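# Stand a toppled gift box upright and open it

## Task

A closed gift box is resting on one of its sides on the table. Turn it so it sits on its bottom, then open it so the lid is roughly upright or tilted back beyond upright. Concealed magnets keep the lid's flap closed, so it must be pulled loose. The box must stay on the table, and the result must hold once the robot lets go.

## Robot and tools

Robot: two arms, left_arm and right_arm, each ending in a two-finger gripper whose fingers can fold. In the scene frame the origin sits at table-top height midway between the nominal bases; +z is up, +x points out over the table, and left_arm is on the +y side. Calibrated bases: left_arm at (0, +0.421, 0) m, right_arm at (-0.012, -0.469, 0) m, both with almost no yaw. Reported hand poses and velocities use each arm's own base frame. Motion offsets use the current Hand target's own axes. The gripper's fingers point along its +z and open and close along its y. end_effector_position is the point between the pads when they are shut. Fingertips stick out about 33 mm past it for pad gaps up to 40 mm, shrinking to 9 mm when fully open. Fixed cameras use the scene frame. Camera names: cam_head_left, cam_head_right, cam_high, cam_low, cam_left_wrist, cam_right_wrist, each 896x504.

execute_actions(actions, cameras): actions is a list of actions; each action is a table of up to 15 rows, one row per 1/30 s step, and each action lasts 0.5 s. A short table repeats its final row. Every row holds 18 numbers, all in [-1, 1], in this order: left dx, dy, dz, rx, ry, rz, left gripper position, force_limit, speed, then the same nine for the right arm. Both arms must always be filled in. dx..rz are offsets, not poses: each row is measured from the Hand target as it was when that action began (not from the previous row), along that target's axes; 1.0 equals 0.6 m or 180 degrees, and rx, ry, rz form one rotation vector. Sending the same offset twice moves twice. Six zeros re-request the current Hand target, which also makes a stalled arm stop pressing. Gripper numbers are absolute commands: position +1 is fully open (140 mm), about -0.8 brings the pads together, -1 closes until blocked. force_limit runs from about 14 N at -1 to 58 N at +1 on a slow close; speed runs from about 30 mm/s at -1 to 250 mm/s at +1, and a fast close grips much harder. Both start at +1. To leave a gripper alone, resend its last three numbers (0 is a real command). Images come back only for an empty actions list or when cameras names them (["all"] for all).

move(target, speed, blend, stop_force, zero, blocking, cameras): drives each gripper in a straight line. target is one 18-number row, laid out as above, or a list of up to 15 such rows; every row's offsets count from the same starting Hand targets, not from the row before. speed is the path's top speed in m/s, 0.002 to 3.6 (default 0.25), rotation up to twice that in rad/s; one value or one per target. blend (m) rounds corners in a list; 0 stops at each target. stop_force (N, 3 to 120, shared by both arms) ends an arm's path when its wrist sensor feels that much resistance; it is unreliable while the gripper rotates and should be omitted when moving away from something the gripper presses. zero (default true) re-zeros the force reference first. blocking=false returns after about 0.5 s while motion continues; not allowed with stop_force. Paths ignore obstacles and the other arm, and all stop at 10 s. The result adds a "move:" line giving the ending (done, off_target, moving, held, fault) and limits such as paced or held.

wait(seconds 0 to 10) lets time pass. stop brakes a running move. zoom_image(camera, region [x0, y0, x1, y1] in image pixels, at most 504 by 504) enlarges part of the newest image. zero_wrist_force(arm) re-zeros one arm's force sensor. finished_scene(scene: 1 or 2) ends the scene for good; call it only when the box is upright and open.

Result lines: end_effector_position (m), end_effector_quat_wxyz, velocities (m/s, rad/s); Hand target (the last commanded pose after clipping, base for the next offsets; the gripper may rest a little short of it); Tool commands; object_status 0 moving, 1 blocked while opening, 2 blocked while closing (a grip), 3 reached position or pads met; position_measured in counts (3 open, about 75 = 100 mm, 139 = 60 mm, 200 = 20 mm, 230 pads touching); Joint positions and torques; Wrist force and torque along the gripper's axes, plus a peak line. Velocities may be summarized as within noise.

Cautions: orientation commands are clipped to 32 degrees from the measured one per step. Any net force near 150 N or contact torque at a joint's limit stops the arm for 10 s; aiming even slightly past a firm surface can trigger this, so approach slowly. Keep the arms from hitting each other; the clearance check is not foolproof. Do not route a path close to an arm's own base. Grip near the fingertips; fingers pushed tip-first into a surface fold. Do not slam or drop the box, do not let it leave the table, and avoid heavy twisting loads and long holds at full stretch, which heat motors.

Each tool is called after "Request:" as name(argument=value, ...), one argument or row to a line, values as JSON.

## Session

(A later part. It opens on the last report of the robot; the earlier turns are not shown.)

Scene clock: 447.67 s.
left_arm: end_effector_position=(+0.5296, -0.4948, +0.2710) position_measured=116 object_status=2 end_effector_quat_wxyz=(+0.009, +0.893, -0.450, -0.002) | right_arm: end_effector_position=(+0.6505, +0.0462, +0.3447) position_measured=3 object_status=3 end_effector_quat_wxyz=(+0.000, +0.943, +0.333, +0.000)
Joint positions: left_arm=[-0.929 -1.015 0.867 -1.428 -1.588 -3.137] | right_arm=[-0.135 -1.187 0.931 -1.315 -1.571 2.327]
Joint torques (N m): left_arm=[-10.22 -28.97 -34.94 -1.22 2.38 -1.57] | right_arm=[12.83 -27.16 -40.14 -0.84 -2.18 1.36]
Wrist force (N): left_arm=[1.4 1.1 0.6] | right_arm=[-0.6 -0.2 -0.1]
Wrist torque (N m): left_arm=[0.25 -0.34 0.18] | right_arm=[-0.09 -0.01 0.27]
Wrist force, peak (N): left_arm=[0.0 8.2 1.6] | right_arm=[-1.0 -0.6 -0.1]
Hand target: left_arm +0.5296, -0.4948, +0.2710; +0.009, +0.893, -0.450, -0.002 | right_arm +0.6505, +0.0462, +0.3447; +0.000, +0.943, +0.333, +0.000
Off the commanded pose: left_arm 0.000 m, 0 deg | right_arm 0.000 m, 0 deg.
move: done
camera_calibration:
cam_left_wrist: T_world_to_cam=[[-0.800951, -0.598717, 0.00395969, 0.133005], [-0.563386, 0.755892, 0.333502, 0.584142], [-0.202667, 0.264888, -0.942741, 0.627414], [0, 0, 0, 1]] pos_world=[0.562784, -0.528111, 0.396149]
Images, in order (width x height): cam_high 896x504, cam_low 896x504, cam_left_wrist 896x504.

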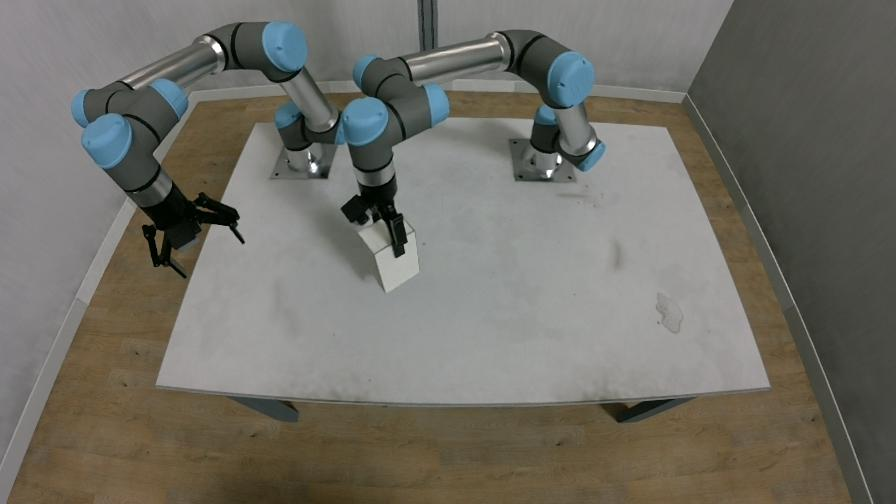

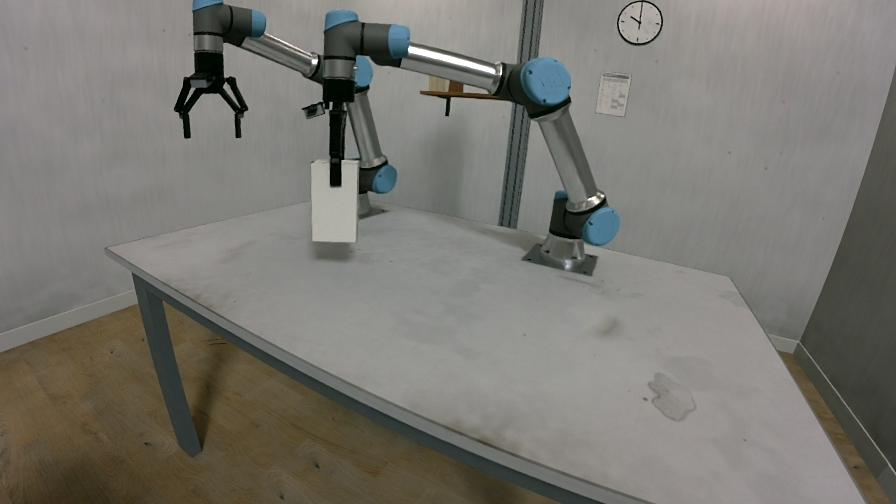

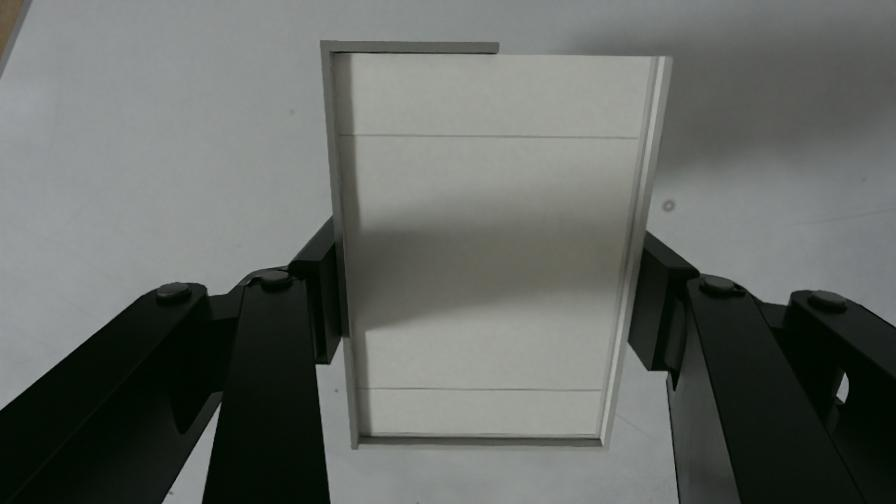

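Request:
move(
  target=[0,0.2,0.31,0.4556,0,0,-1,0,-1,0,0,0,0,0,0,1,1,1],
  speed=0.25,
  cameras=["cam_high","cam_low"],
)

Request:
zoom_image(
  camera="cam_low",
  region=[270, 170, 530, 330],
)

Scene clock: 472.83 s.
left_arm: end_effector_position=(+0.4506, -0.5557, +0.1239) position_measured=116 object_status=2 end_effector_quat_wxyz=(-0.472, +0.755, -0.384, +0.245) | right_arm: end_effector_position=(+0.6505, +0.0462, +0.3447) position_measured=3 object_status=3 end_effector_quat_wxyz=(+0.000, +0.943, +0.333, +0.000)
Joint positions: left_arm=[-1.449 -0.785 1.133 -1.138 -0.658 -4.047] | right_arm=[-0.135 -1.187 0.931 -1.315 -1.571 2.327]
Joint torques (N m): left_arm=[4.45 -71.62 -8.87 -2.48 -1.49 2.18] | right_arm=[13.18 -27.56 -39.28 -1 -2.24 1.41]
Wrist force (N): left_arm=[0.3 3.2 3.0] | right_arm=[-0.5 -0.2 -0.3]
Wrist torque (N m): left_arm=[0.40 -0.09 -0.01] | right_arm=[-0.09 -0.02 0.28]
Wrist force, peak (N): left_arm=[-3.7 11.9 7.4] | right_arm=[-1.0 -0.5 -0.2]
Hand target: left_arm +0.4506, -0.5557, +0.1239; -0.472, +0.755, -0.384, +0.245 (not the last commanded pose) | right_arm +0.6505, +0.0462, +0.3447; +0.000, +0.943, +0.333, +0.000
Off the commanded pose: left_arm 0.044 m, 17 deg | right_arm 0.000 m, 0 deg.
move: held (left_arm; a check stopped the path); limits=held
pose unreachable (left arm): on one or more control steps of this call, first in action 0 (counted from 0), this arm could not follow its commanded pose, so it was not sent that pose on those steps. It may still have moved: this result reports where it is.
cause: moving toward the commanded pose would bring a part of the arm too close to another arm (a part of this arm just beyond joint 3 (elbow) and a part of the right arm just beyond its joint 2 (shoulder lift), 18 mm apart when this arm was first held).
Images, in order (width x height): cam_high 896x504, cam_low 896x504.

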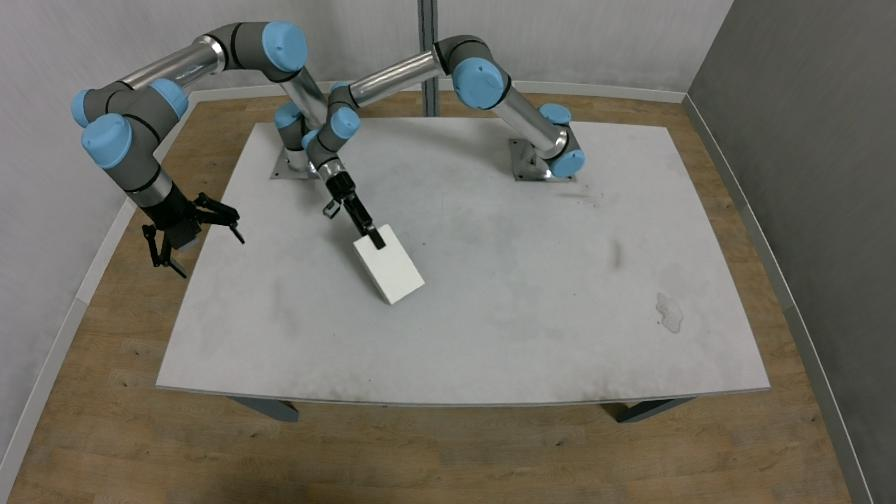

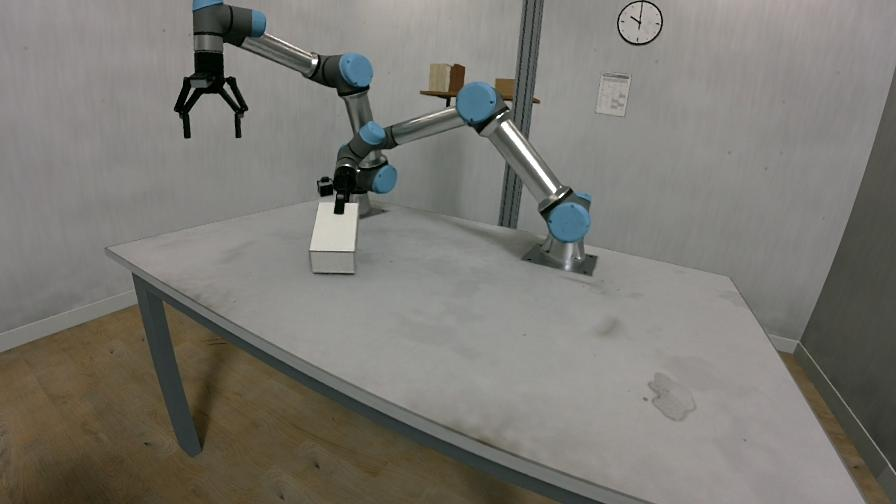

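Scaled by 1.938.

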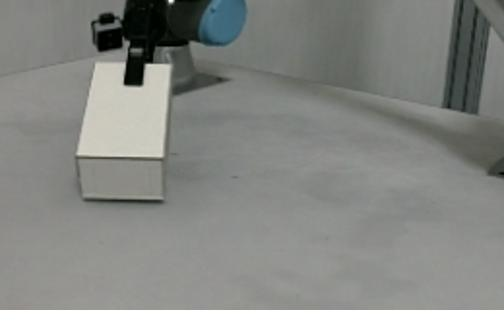

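Request:
move(
  target=[
    [-0.003,-0.0575,0.119,0,0,0,-1,0,-1,0,0,0,0,0,0,1,1,1],
    [-0.003,0.001,0.147,0.099,0,0,-1,0,-1,0,0,0,0,0,0,1,1,1],
  ],
  speed=0.2,
  blend=[0.01,0],
  cameras=["cam_high","cam_low"],
)

Request:
zoom_image(
  camera="cam_low",
  region=[250, 170, 510, 330],
)

Scene clock: 496.27 s.
left_arm: end_effector_position=(+0.5140, -0.5083, +0.0851) position_measured=116 object_status=2 end_effector_quat_wxyz=(-0.583, +0.673, -0.342, +0.302) | right_arm: end_effector_position=(+0.6505, +0.0462, +0.3447) position_measured=3 object_status=3 end_effector_quat_wxyz=(+0.000, +0.943, +0.333, +0.000)
Joint positions: left_arm=[-1.387 -0.614 1.104 -0.807 -0.459 -4.434] | right_arm=[-0.135 -1.187 0.931 -1.315 -1.571 2.327]
Joint torques (N m): left_arm=[11.68 -35.34 -28.04 1.37 -2.22 -1.71] | right_arm=[12.02 -27.15 -39.71 -0.96 -1.99 1.49]
Wrist force (N): left_arm=[0.1 3.6 1.6] | right_arm=[-0.4 -0.4 -0.2]
Wrist torque (N m): left_arm=[0.45 -0.01 0.17] | right_arm=[-0.13 -0.05 0.28]
Wrist force, peak (N): left_arm=[-0.1 6.6 -5.6] | right_arm=[-1.1 -0.4 0.1]
Hand target: left_arm +0.5140, -0.5082, +0.0850; -0.583, +0.673, -0.342, +0.302 | right_arm +0.6505, +0.0462, +0.3447; +0.000, +0.943, +0.333, +0.000
Off the commanded pose: left_arm 0.000 m, 0 deg | right_arm 0.000 m, 0 deg.
move: done
Images, in order (width x height): cam_high 896x504, cam_low 896x504.

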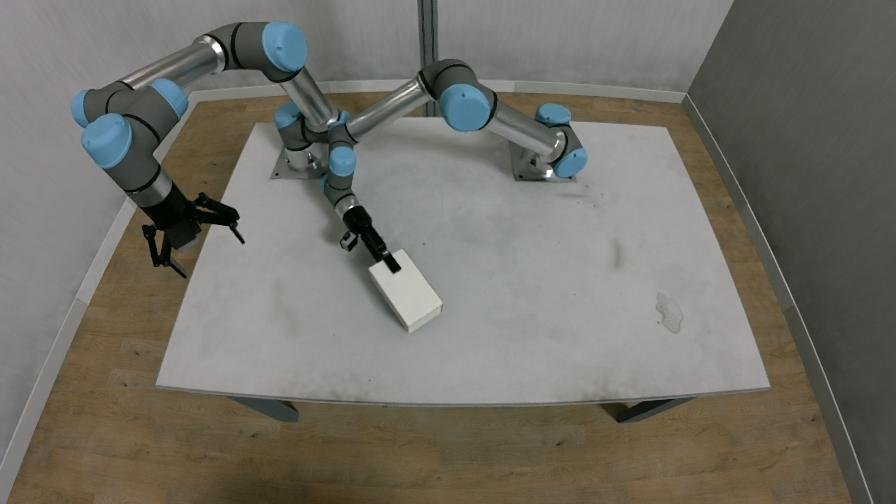

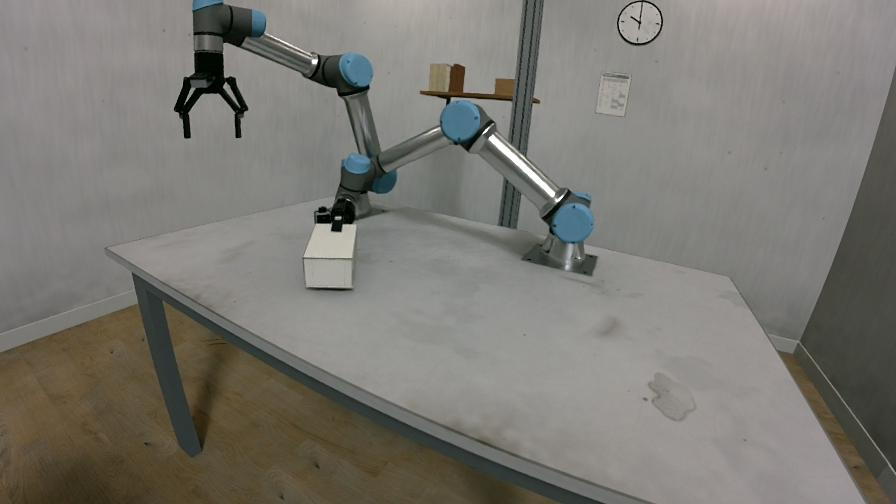

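Scaled by 1.938.

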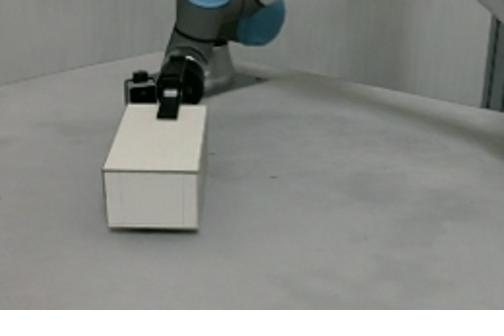

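Request:
move(
  target=[0,0.05,0.007,0,0,0,-1,0,-1,0,0,0,0,0,0,1,1,1],
  speed=0.03,
  stop_force=6,
  cameras=["cam_low"],
)

Request:
zoom_image(
  camera="cam_low",
  region=[270, 190, 400, 310],
)

Scene clock: 507.13 s.
left_arm: end_effector_position=(+0.5140, -0.5083, +0.0678) position_measured=116 object_status=2 end_effector_quat_wxyz=(-0.583, +0.673, -0.342, +0.302) | right_arm: end_effector_position=(+0.6505, +0.0462, +0.3447) position_measured=3 object_status=3 end_effector_quat_wxyz=(+0.000, +0.943, +0.333, +0.000)
Joint positions: left_arm=[-1.387 -0.592 1.109 -0.835 -0.459 -4.434] | right_arm=[-0.135 -1.187 0.931 -1.315 -1.571 2.327]
Joint torques (N m): left_arm=[9.73 -73.96 -27.46 1.06 0.07 -0.06] | right_arm=[11.92 -27.9 -39.48 -0.98 -1.86 1.29]
Wrist force (N): left_arm=[-0.2 2.2 1.5] | right_arm=[-0.6 -0.3 0.1]
Wrist torque (N m): left_arm=[0.43 -0.01 0.21] | right_arm=[-0.12 0.00 0.28]
Wrist force, peak (N): left_arm=[1.6 -6.7 -1.4] | right_arm=[-0.8 -0.7 -0.3]
Hand target: left_arm +0.5140, -0.5083, +0.0678; -0.583, +0.673, -0.342, +0.302 (not the last commanded pose) | right_arm +0.6505, +0.0462, +0.3447; +0.000, +0.943, +0.333, +0.000
Off the commanded pose: left_arm 0.013 m, 0 deg | right_arm 0.000 m, 0 deg.
move: contact (left_arm)
Images, in order (width x height): cam_low 896x504.

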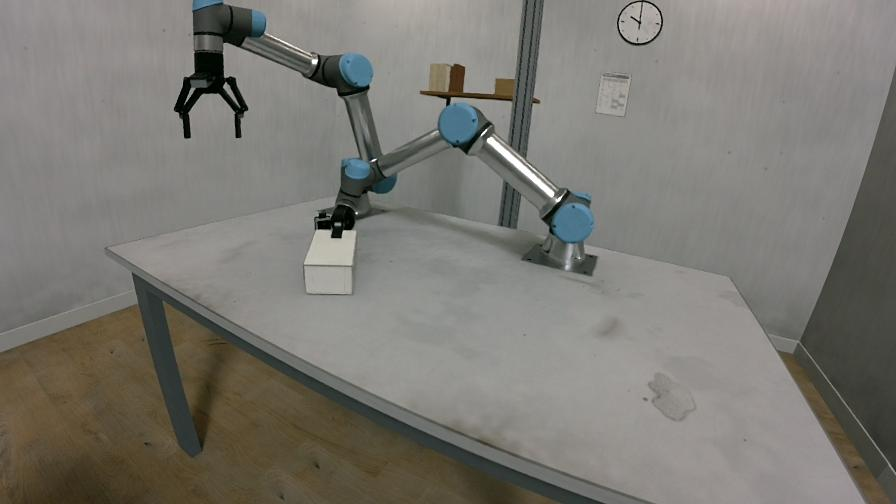

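Scaled by 3.877.

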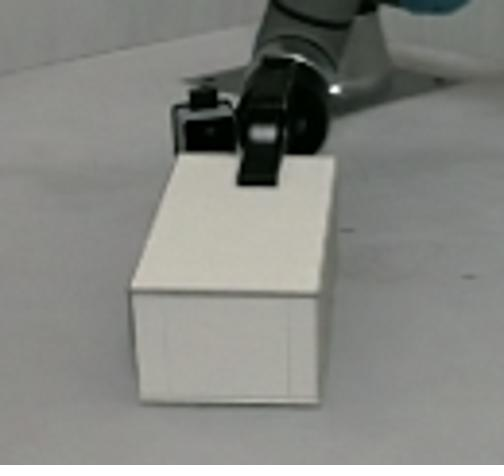

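Request:
move(
  target=[0,0,0,0,0,0,0.25,0,-1,0,0,0,0,0,0,1,1,1],
)

Request:
move(
  target=[0,0.02,0.0028,0,0,0,0.25,0,-1,0,0,0,0,0,0,1,1,1],
  speed=0.03,
  stop_force=5,
)

Request:
move(
  target=[0,0.013,-0.125,0,0,0,0.25,0,-1,0,0,0,0,0,0,1,1,1],
  speed=0.08,
  cameras=["cam_low","cam_high","cam_left_wrist"],
)

Request:
zoom_image(
  camera="cam_low",
  region=[270, 190, 400, 310],
)

Scene clock: 525.80 s.
left_arm: end_effector_position=(+0.5140, -0.5084, +0.0681) position_measured=98 object_status=0 end_effector_quat_wxyz=(-0.583, +0.673, -0.342, +0.302) | right_arm: end_effector_position=(+0.6505, +0.0462, +0.3447) position_measured=3 object_status=3 end_effector_quat_wxyz=(+0.000, +0.943, +0.333, +0.000)
Joint positions: left_arm=[-1.387 -0.592 1.109 -0.834 -0.459 -4.434] | right_arm=[-0.135 -1.187 0.931 -1.315 -1.571 2.327]
Joint torques (N m): left_arm=[3.21 -17.04 -7.97 -8.29 0.03 0.86] | right_arm=[11.78 -27.4 -40.25 -1.12 -1.9 1.35]
Wrist force (N): left_arm=[-15.0 -57.3 -6.8] | right_arm=[-0.5 -0.3 0.2]
Wrist torque (N m): left_arm=[-2.75 1.00 1.11] | right_arm=[-0.12 -0.03 0.27]
Wrist force, peak (N): left_arm=[-15.0 -57.3 -6.8] | right_arm=[-1.0 -0.3 0.0]
Hand target: left_arm +0.5140, -0.5083, +0.0678; -0.583, +0.673, -0.342, +0.302 | right_arm +0.6505, +0.0462, +0.3447; +0.000, +0.943, +0.333, +0.000
Off the commanded pose: left_arm 0.000 m, 0 deg | right_arm 0.000 m, 0 deg.
move: done

Scene clock: 526.97 s.
left_arm: end_effector_position=(+0.5140, -0.5084, +0.0679) position_measured=98 object_status=3 end_effector_quat_wxyz=(-0.583, +0.673, -0.342, +0.302) | right_arm: end_effector_position=(+0.6505, +0.0462, +0.3447) position_measured=3 object_status=3 end_effector_quat_wxyz=(+0.000, +0.943, +0.333, +0.000)
Joint positions: left_arm=[-1.387 -0.592 1.109 -0.835 -0.459 -4.434] | right_arm=[-0.135 -1.187 0.931 -1.315 -1.571 2.327]
Joint torques (N m): left_arm=[2.78 -29.65 -11.86 -4.72 0.01 0.75] | right_arm=[12.29 -28.09 -38.27 -0.92 -1.98 1.44]
Wrist force (N): left_arm=[-16.7 -62.3 -7.4] | right_arm=[-0.7 -0.4 0.1]
Wrist torque (N m): left_arm=[-3.04 1.07 1.23] | right_arm=[-0.14 0.02 0.27]
Wrist force, peak (N): left_arm=[-20.5 -73.0 -9.9] | right_arm=[-0.8 -0.8 -0.1]
Hand target: left_arm +0.5140, -0.5084, +0.0679; -0.583, +0.673, -0.342, +0.302 (not the last commanded pose) | right_arm +0.6505, +0.0462, +0.3447; +0.000, +0.943, +0.333, +0.000
Off the commanded pose: left_arm 0.012 m, 0 deg | right_arm 0.000 m, 0 deg.
move: contact (left_arm)

Scene clock: 527.47 s.
left_arm: end_effector_position=(+0.5121, -0.5098, +0.0681) position_measured=98 object_status=3 end_effector_quat_wxyz=(-0.583, +0.673, -0.342, +0.302) | right_arm: end_effector_position=(+0.6505, +0.0462, +0.3447) position_measured=3 object_status=3 end_effector_quat_wxyz=(+0.000, +0.943, +0.333, +0.000)
Joint positions: left_arm=[-1.39 -0.59 1.105 -0.831 -0.461 -4.436] | right_arm=[-0.135 -1.187 0.931 -1.315 -1.571 2.327]
Joint torques (N m): left_arm=[11.63 -39.54 1.22 -6.98 1.9 1.41] | right_arm=[12.27 -28.46 -37.62 -1.07 -2 1.38]
Wrist force (N): left_arm=[-8.2 -47.3 -6.8] | right_arm=[-0.8 -0.3 0.1]
Wrist torque (N m): left_arm=[-2.31 0.48 0.67] | right_arm=[-0.13 0.03 0.28]
Wrist force, peak (N): left_arm=[-16.8 -62.1 -7.4] | right_arm=[-0.9 -0.2 -0.2]
Hand target: left_arm +0.5122, -0.5097, +0.0681; -0.583, +0.673, -0.342, +0.302 (not the last commanded pose) | right_arm +0.6505, +0.0462, +0.3447; +0.000, +0.943, +0.333, +0.000
Off the commanded pose: left_arm 0.073 m, 0 deg | right_arm 0.000 m, 0 deg.
move: held (left_arm; a check stopped the path); limits=held
pose unreachable (left arm): on one or more control steps of this call, first in action 0 (counted from 0), this arm could not follow its commanded pose, so it was not sent that pose on those steps. It may still have moved: this result reports where it is.
cause: moving toward the commanded pose would bring a part of the arm too close to another arm (a part of this arm just beyond joint 3 (elbow) and a part of the right arm just beyond its joint 2 (shoulder lift), at the place that arm is still heading or pushing toward).
camera_calibration:
cam_left_wrist: T_world_to_cam=[[-0.0940455, -0.0828569, -0.992114, 0.0796536], [-0.822819, 0.567478, 0.0306044, 0.710746], [0.560467, 0.819209, -0.121545, 0.272433], [0, 0, 0, 1]] pos_world=[0.439617, -0.619912, 0.0903864]
Images, in order (width x height): cam_high 896x504, cam_low 896x504, cam_left_wrist 896x504.

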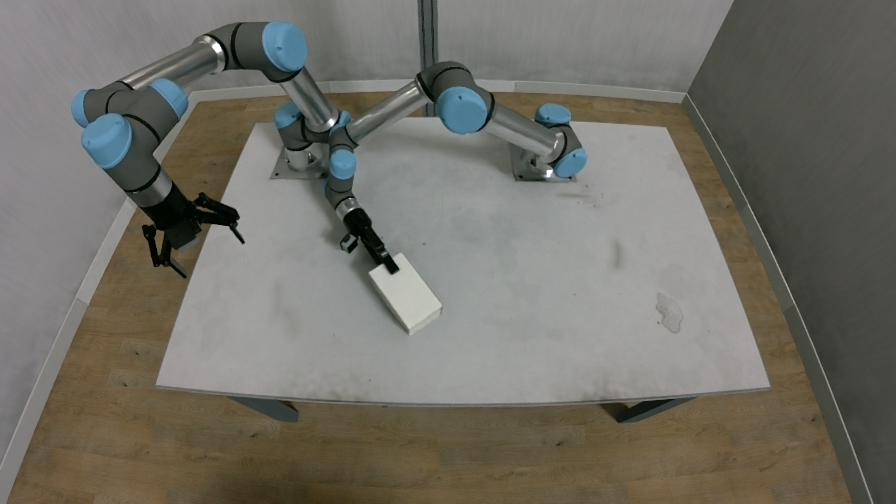

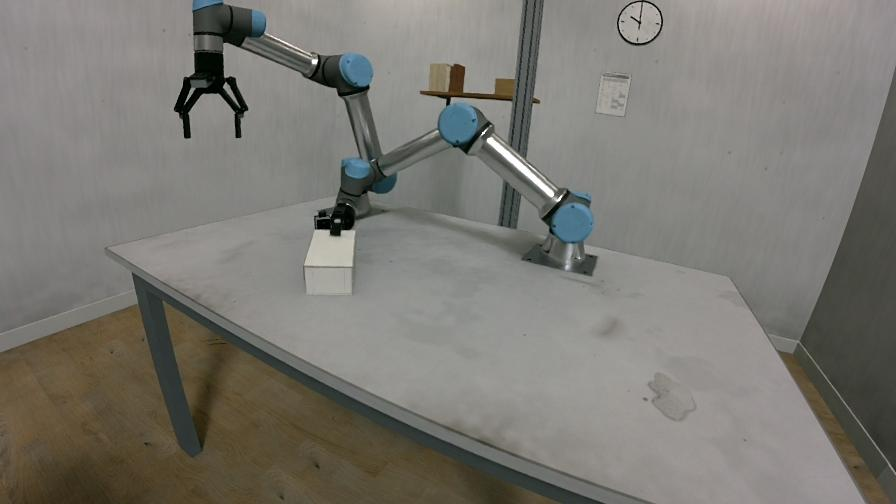

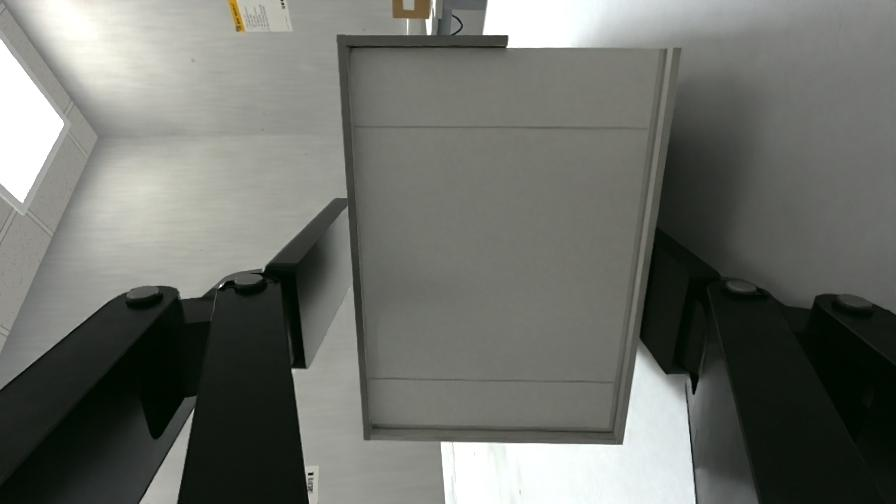

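Scaled by 3.877.

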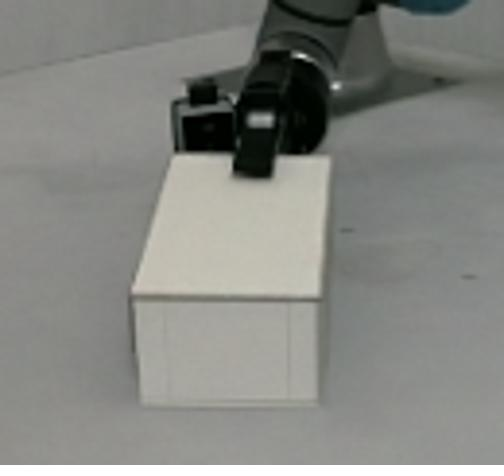

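Request:
move(
  target=[0,-0.011,-0.0014,0,0,0,0.25,0,-1,-0.73,0.373,-0.167,0,0,0,1,1,1],
  speed=0.4,
)

Request:
move(
  target=[0,0.012,-0.125,0,0,0,0.25,0,-1,0,0,0,0,0,0,1,1,1],
  speed=0.08,
  cameras=["cam_low","cam_high","cam_left_wrist"],
)

Request:
zoom_image(
  camera="cam_low",
  region=[270, 190, 400, 310],
)

Scene clock: 544.53 s.
left_arm: end_effector_position=(+0.5122, -0.5097, +0.0689) position_measured=98 object_status=3 end_effector_quat_wxyz=(-0.583, +0.673, -0.342, +0.302) | right_arm: end_effector_position=(+0.6491, +0.0429, +0.3454) position_measured=3 object_status=3 end_effector_quat_wxyz=(+0.000, +0.943, +0.333, +0.000)
Joint positions: left_arm=[-1.389 -0.592 1.105 -0.83 -0.461 -4.436] | right_arm=[-0.14 -1.191 0.935 -1.315 -1.571 2.322]
Joint torques (N m): left_arm=[11.82 -53.7 -16.6 -0.66 1.09 1.28] | right_arm=[9.72 -27.56 -41.2 -5.21 1.62 1.32]
Wrist force (N): left_arm=[-0.5 -26.4 -1.4] | right_arm=[-0.6 -0.4 -0.1]
Wrist torque (N m): left_arm=[-1.00 0.00 0.14] | right_arm=[-0.14 0.00 0.30]
Wrist force, peak (N): left_arm=[-8.2 -47.2 -7.1] | right_arm=[-8.3 10.7 4.4]
Hand target: left_arm +0.5122, -0.5097, +0.0690; -0.583, +0.673, -0.342, +0.302 (not the last commanded pose) | right_arm +0.6492, +0.0430, +0.3454; +0.000, +0.943, +0.333, +0.000 (not the last commanded pose)
Off the commanded pose: left_arm 0.006 m, 0 deg | right_arm 0.498 m, 0 deg.
move: held (right_arm; a check stopped the path), off_target (left_arm; braked when a check withheld steps of right_arm); limits=held
pose unreachable (right arm): on one or more control steps of this call, first in action 0 (counted from 0), this arm could not follow its commanded pose, so it was not sent that pose on those steps. It may still have moved: this result reports where it is.
cause: moving toward the commanded pose would bring a part of the arm too close to another arm (a part of this arm just beyond joint 2 (shoulder lift) and a part of the left arm just beyond its joint 3 (elbow), 10 mm apart when this arm was first held).

Scene clock: 545.03 s.
left_arm: end_effector_position=(+0.5116, -0.5103, +0.0692) position_measured=98 object_status=3 end_effector_quat_wxyz=(-0.583, +0.673, -0.342, +0.302) | right_arm: end_effector_position=(+0.6492, +0.0430, +0.3454) position_measured=3 object_status=3 end_effector_quat_wxyz=(+0.000, +0.943, +0.333, +0.000)
Joint positions: left_arm=[-1.391 -0.591 1.104 -0.828 -0.462 -4.437] | right_arm=[-0.14 -1.191 0.935 -1.315 -1.571 2.322]
Joint torques (N m): left_arm=[11 -57.97 -3.74 -3.53 2.33 1.37] | right_arm=[10.93 -27.78 -40.61 -5.12 1.89 1.45]
Wrist force (N): left_arm=[-2.6 -20.1 -2.7] | right_arm=[-0.3 -0.4 0.2]
Wrist torque (N m): left_arm=[-0.78 0.13 0.28] | right_arm=[-0.15 -0.07 0.30]
Wrist force, peak (N): left_arm=[-0.3 -26.6 -1.7] | right_arm=[-0.5 -0.5 0.0]
Hand target: left_arm +0.5116, -0.5103, +0.0693; -0.583, +0.673, -0.342, +0.302 (not the last commanded pose) | right_arm +0.6492, +0.0430, +0.3454; +0.000, +0.943, +0.333, +0.000
Off the commanded pose: left_arm 0.074 m, 0 deg | right_arm 0.000 m, 0 deg.
move: held (left_arm; a check stopped the path); limits=held
pose unreachable (left arm): on one or more control steps of this call, first in action 0 (counted from 0), this arm could not follow its commanded pose, so it was not sent that pose on those steps. It may still have moved: this result reports where it is.
cause: moving toward the commanded pose would bring a part of the arm too close to another arm (a part of this arm just beyond joint 3 (elbow) and a part of the right arm just beyond its joint 2 (shoulder lift), at the place that arm is still heading or pushing toward).
pose unreachable (right arm): on one or more control steps of this call, first in action 0 (counted from 0), this arm could not follow its commanded pose, so it was not sent that pose on those steps. It may still have moved: this result reports where it is.
cause: moving toward the commanded pose would bring a part of the arm too close to another arm (a part of this arm just beyond joint 2 (shoulder lift) and a part of the left arm just beyond its joint 3 (elbow), along the way the arms are being sent, or toward where that arm still pushes).
camera_calibration:
cam_left_wrist: T_world_to_cam=[[-0.0940343, -0.0829709, -0.992106, 0.0805698], [-0.8227, 0.567656, 0.030504, 0.710572], [0.560644, 0.819074, -0.121639, 0.27316], [0, 0, 0, 1]] pos_world=[0.439019, -0.620414, 0.0914854]
Images, in order (width x height): cam_high 896x504, cam_low 896x504, cam_left_wrist 896x504.

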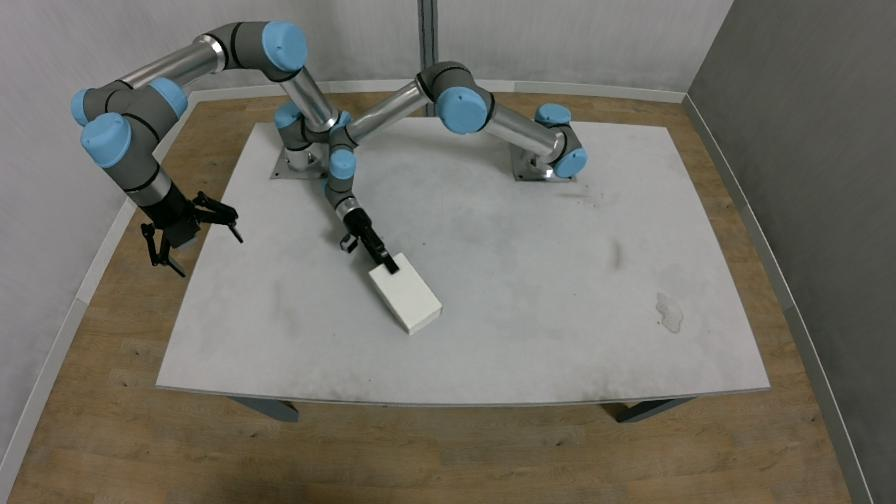

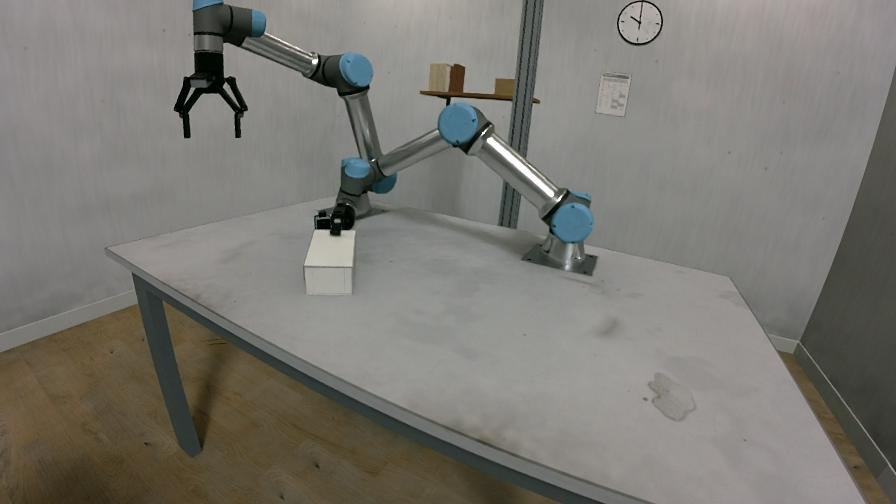

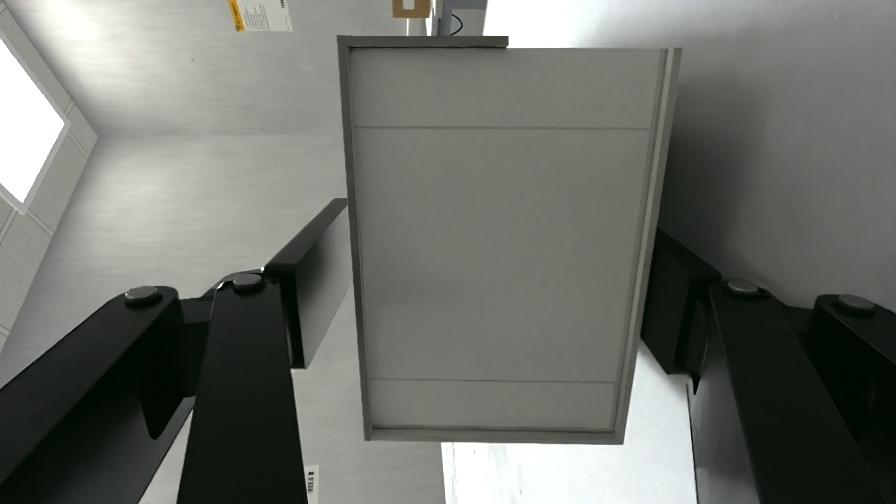

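Scaled by 3.877.

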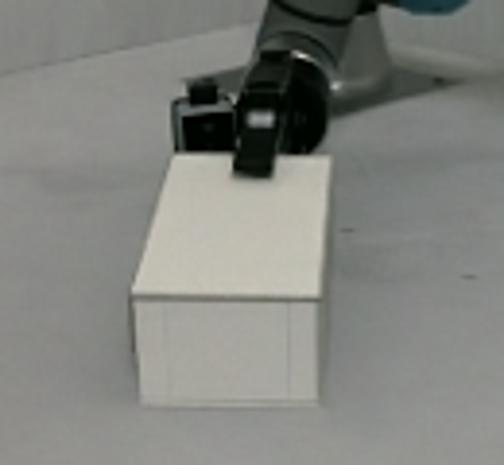

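Request:
move(
  target=[0,-0.008,-0.001,0,0,0,0.25,0,-1,0.19,-0.525,-0.133,0,0,0,1,1,1],
  speed=0.3,
)

Request:
move(
  target=[0,0.012,-0.125,0,0,0,0.25,0,-1,0,0,0,0,0,0,1,1,1],
  speed=0.08,
  cameras=["cam_low","cam_high","cam_left_wrist"],
)

Request:
zoom_image(
  camera="cam_low",
  region=[270, 190, 400, 310],
)

Scene clock: 563.40 s.
left_arm: end_effector_position=(+0.5117, -0.5102, +0.0741) position_measured=98 object_status=3 end_effector_quat_wxyz=(-0.583, +0.673, -0.342, +0.302) | right_arm: end_effector_position=(+0.5399, +0.3597, +0.4251) position_measured=3 object_status=3 end_effector_quat_wxyz=(+0.000, +0.943, +0.333, +0.000)
Joint positions: left_arm=[-1.39 -0.598 1.102 -0.82 -0.462 -4.437] | right_arm=[0.381 -1.092 0.567 -1.046 -1.571 2.843]
Joint torques (N m): left_arm=[11.15 -75.17 -28.02 1.36 3.26 1.04] | right_arm=[10.5 -28.73 -37.92 -1.27 -1.76 1.52]
Wrist force (N): left_arm=[0.2 2.9 1.8] | right_arm=[-0.5 -0.7 -0.4]
Wrist torque (N m): left_arm=[0.58 -0.03 0.18] | right_arm=[-0.17 -0.03 0.28]
Wrist force, peak (N): left_arm=[-2.5 -20.6 -2.9] | right_arm=[1.6 -7.4 -1.3]
Hand target: left_arm +0.5117, -0.5102, +0.0741; -0.583, +0.673, -0.342, +0.302 | right_arm +0.5399, +0.3597, +0.4251; +0.000, +0.943, +0.333, +0.000
Off the commanded pose: left_arm 0.000 m, 0 deg | right_arm 0.000 m, 0 deg.
move: done

Scene clock: 564.70 s.
left_arm: end_effector_position=(+0.4629, -0.5451, +0.0766) position_measured=98 object_status=3 end_effector_quat_wxyz=(-0.582, +0.673, -0.342, +0.302) | right_arm: end_effector_position=(+0.5399, +0.3597, +0.4251) position_measured=3 object_status=3 end_effector_quat_wxyz=(+0.000, +0.943, +0.333, +0.000)
Joint positions: left_arm=[-1.463 -0.551 0.997 -0.724 -0.531 -4.48] | right_arm=[0.381 -1.092 0.567 -1.046 -1.571 2.843]
Joint torques (N m): left_arm=[10.81 -75.68 -6.67 -1.01 3.49 1.35] | right_arm=[10.65 -29.55 -38.21 -1.12 -1.96 1.74]
Wrist force (N): left_arm=[0.0 3.3 1.7] | right_arm=[-0.7 -0.7 -0.3]
Wrist torque (N m): left_arm=[0.62 0.00 0.17] | right_arm=[-0.18 0.00 0.28]
Wrist force, peak (N): left_arm=[0.1 2.5 5.1] | right_arm=[-0.8 -0.7 0.0]
Hand target: left_arm +0.4630, -0.5451, +0.0767; -0.582, +0.673, -0.342, +0.302 (not the last commanded pose) | right_arm +0.5399, +0.3597, +0.4251; +0.000, +0.943, +0.333, +0.000
Off the commanded pose: left_arm 0.015 m, 0 deg | right_arm 0.000 m, 0 deg.
move: held (left_arm; a check stopped the path); limits=held
pose unreachable (left arm): on one or more control steps of this call, first in action 0 (counted from 0), this arm could not follow its commanded pose, so it was not sent that pose on those steps. It may still have moved: this result reports where it is.
cause: moving toward the commanded pose would bring a part of the arm too close to another arm (a part of this arm just beyond joint 3 (elbow) and a part of the right arm just beyond its joint 2 (shoulder lift), at the place that arm is still heading or pushing toward).
camera_calibration:
cam_left_wrist: T_world_to_cam=[[-0.0944696, -0.0831359, -0.99205, 0.0806054], [-0.822388, 0.568097, 0.0307056, 0.690126], [0.561028, 0.818751, -0.122038, 0.329476], [0, 0, 0, 1]] pos_world=[0.390321, -0.655116, 0.0989825]
Images, in order (width x height): cam_high 896x504, cam_low 896x504, cam_left_wrist 896x504.

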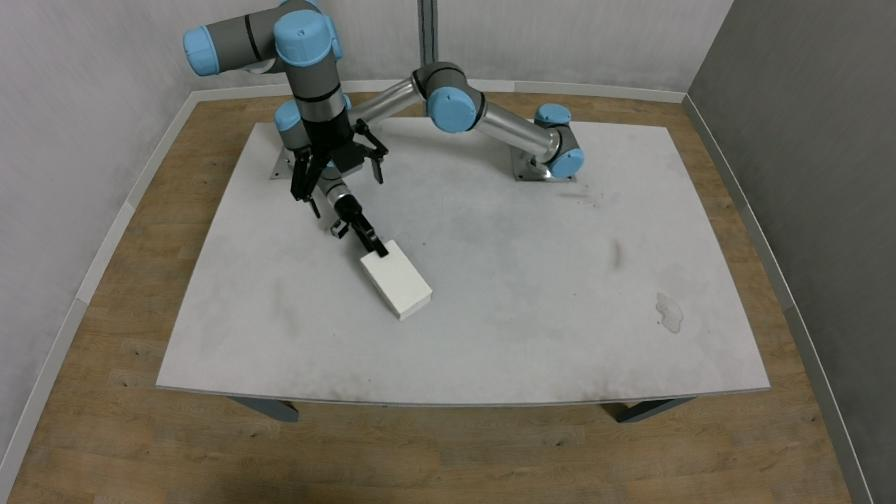

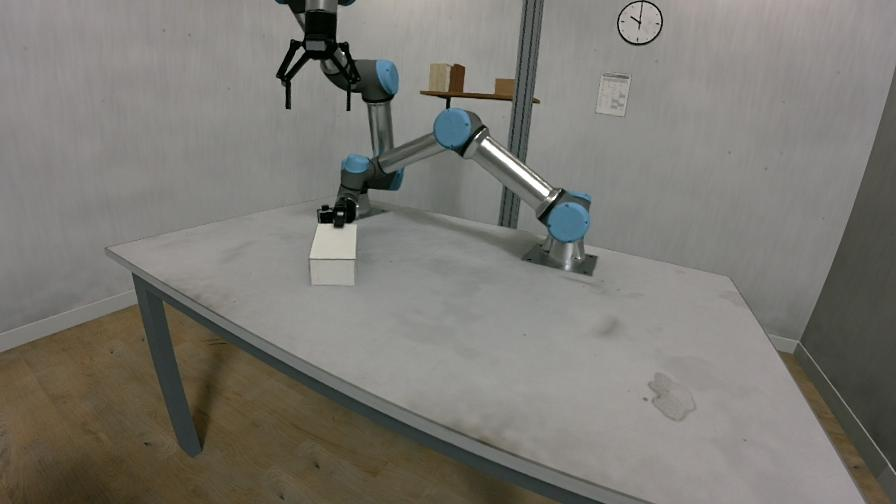

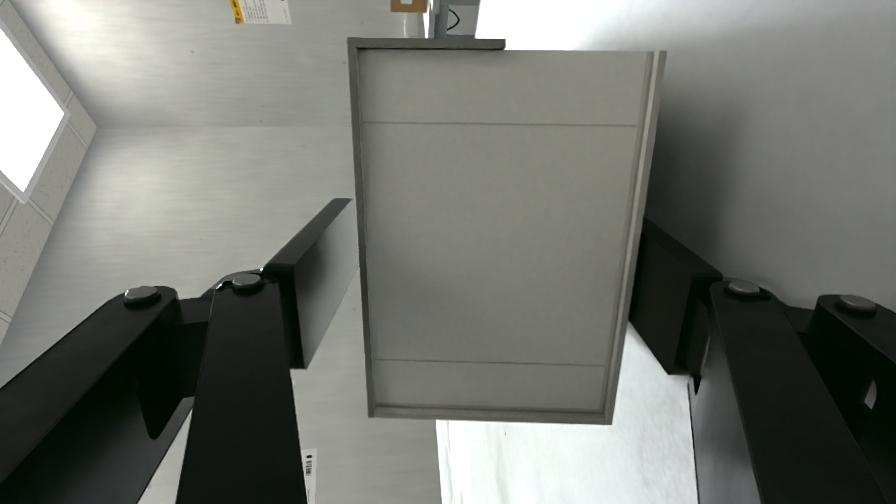

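Scaled by 3.877.

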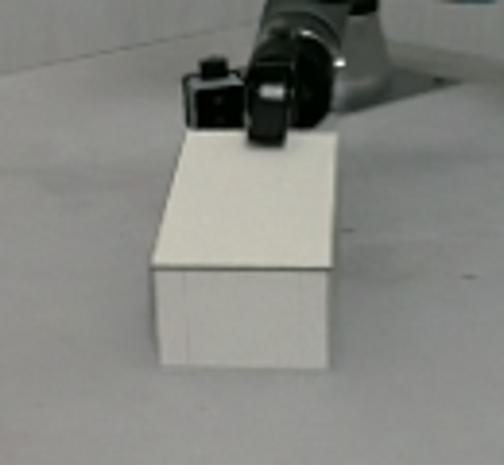

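Request:
move(
  target=[-0.054,0.01,-0.073,0,0,0,0.25,0,-1,0,0,0,0,0,0,1,1,1],
  speed=0.15,
  cameras=["cam_low","cam_high","cam_left_wrist"],
)

Request:
zoom_image(
  camera="cam_low",
  region=[270, 190, 400, 310],
)

Scene clock: 586.83 s.
left_arm: end_effector_position=(+0.4622, -0.5451, +0.0768) position_measured=98 object_status=3 end_effector_quat_wxyz=(-0.582, +0.673, -0.342, +0.302) | right_arm: end_effector_position=(+0.5399, +0.3597, +0.4251) position_measured=3 object_status=3 end_effector_quat_wxyz=(+0.000, +0.943, +0.333, +0.000)
Joint positions: left_arm=[-1.464 -0.552 0.998 -0.724 -0.532 -4.48] | right_arm=[0.381 -1.092 0.567 -1.046 -1.571 2.843]
Joint torques (N m): left_arm=[11.16 -35.57 -28.24 0.55 3.51 1.45] | right_arm=[9.64 -27.96 -36.96 -0.82 -1.93 1.49]
Wrist force (N): left_arm=[-0.2 3.0 1.3] | right_arm=[-0.8 -0.5 0.0]
Wrist torque (N m): left_arm=[0.60 0.02 0.18] | right_arm=[-0.13 0.02 0.27]
Wrist force, peak (N): left_arm=[-0.2 3.6 1.7] | right_arm=[-0.7 -1.0 -0.1]
Hand target: left_arm +0.4622, -0.5451, +0.0767; -0.582, +0.673, -0.342, +0.302 (not the last commanded pose) | right_arm +0.5399, +0.3597, +0.4251; +0.000, +0.943, +0.333, +0.000
Off the commanded pose: left_arm 0.054 m, 0 deg | right_arm 0.000 m, 0 deg.
move: held (left_arm; a check stopped the path); limits=held
pose unreachable (left arm): on one or more control steps of this call, first in action 0 (counted from 0), this arm could not follow its commanded pose, so it was not sent that pose on those steps. It may still have moved: this result reports where it is.
cause: moving toward the commanded pose would bring a part of the arm too close to another arm (a part of this arm just beyond joint 3 (elbow) and a part of the right arm just beyond its joint 2 (shoulder lift), 11 mm apart when this arm was first held).
camera_calibration:
cam_left_wrist: T_world_to_cam=[[-0.09441, -0.0831625, -0.992054, 0.080688], [-0.822192, 0.568387, 0.0305978, 0.68959], [0.561326, 0.818548, -0.122037, 0.329699], [0, 0, 0, 1]] pos_world=[0.389524, -0.655118, 0.0991823]
Images, in order (width x height): cam_high 896x504, cam_low 896x504, cam_left_wrist 896x504.

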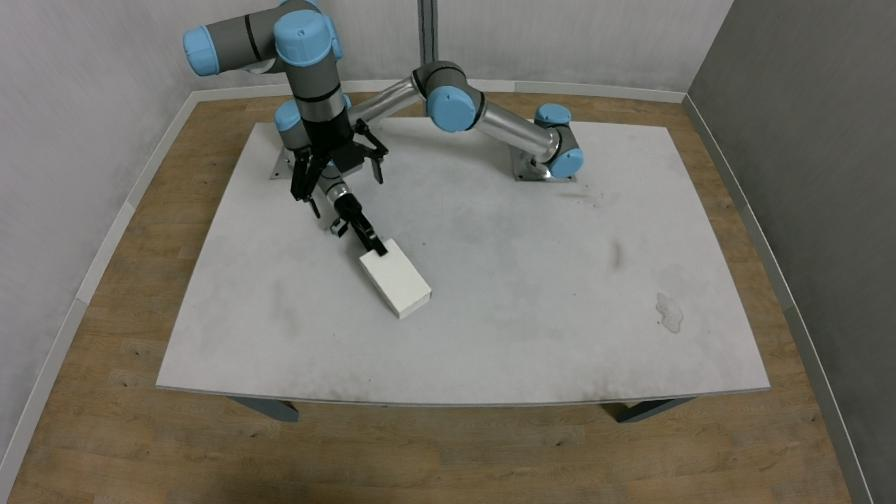

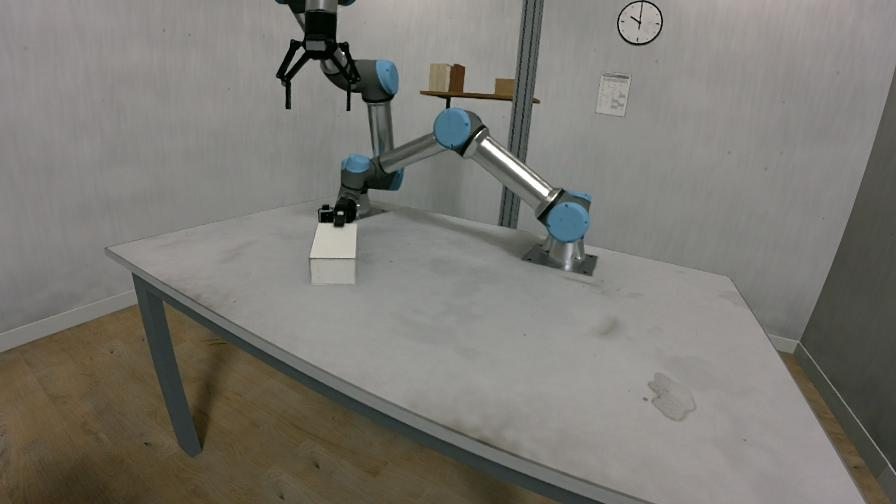

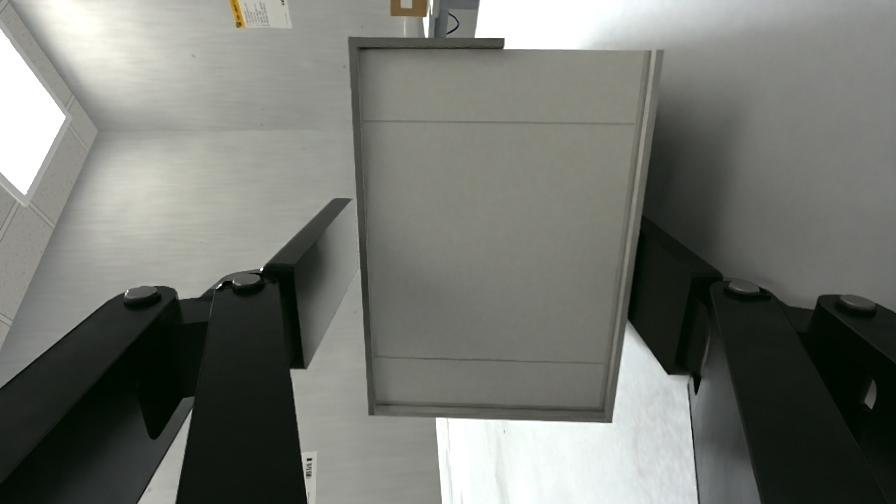

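Scaled by 3.877.

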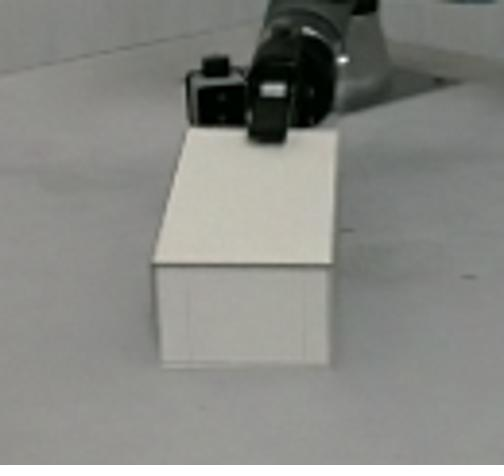

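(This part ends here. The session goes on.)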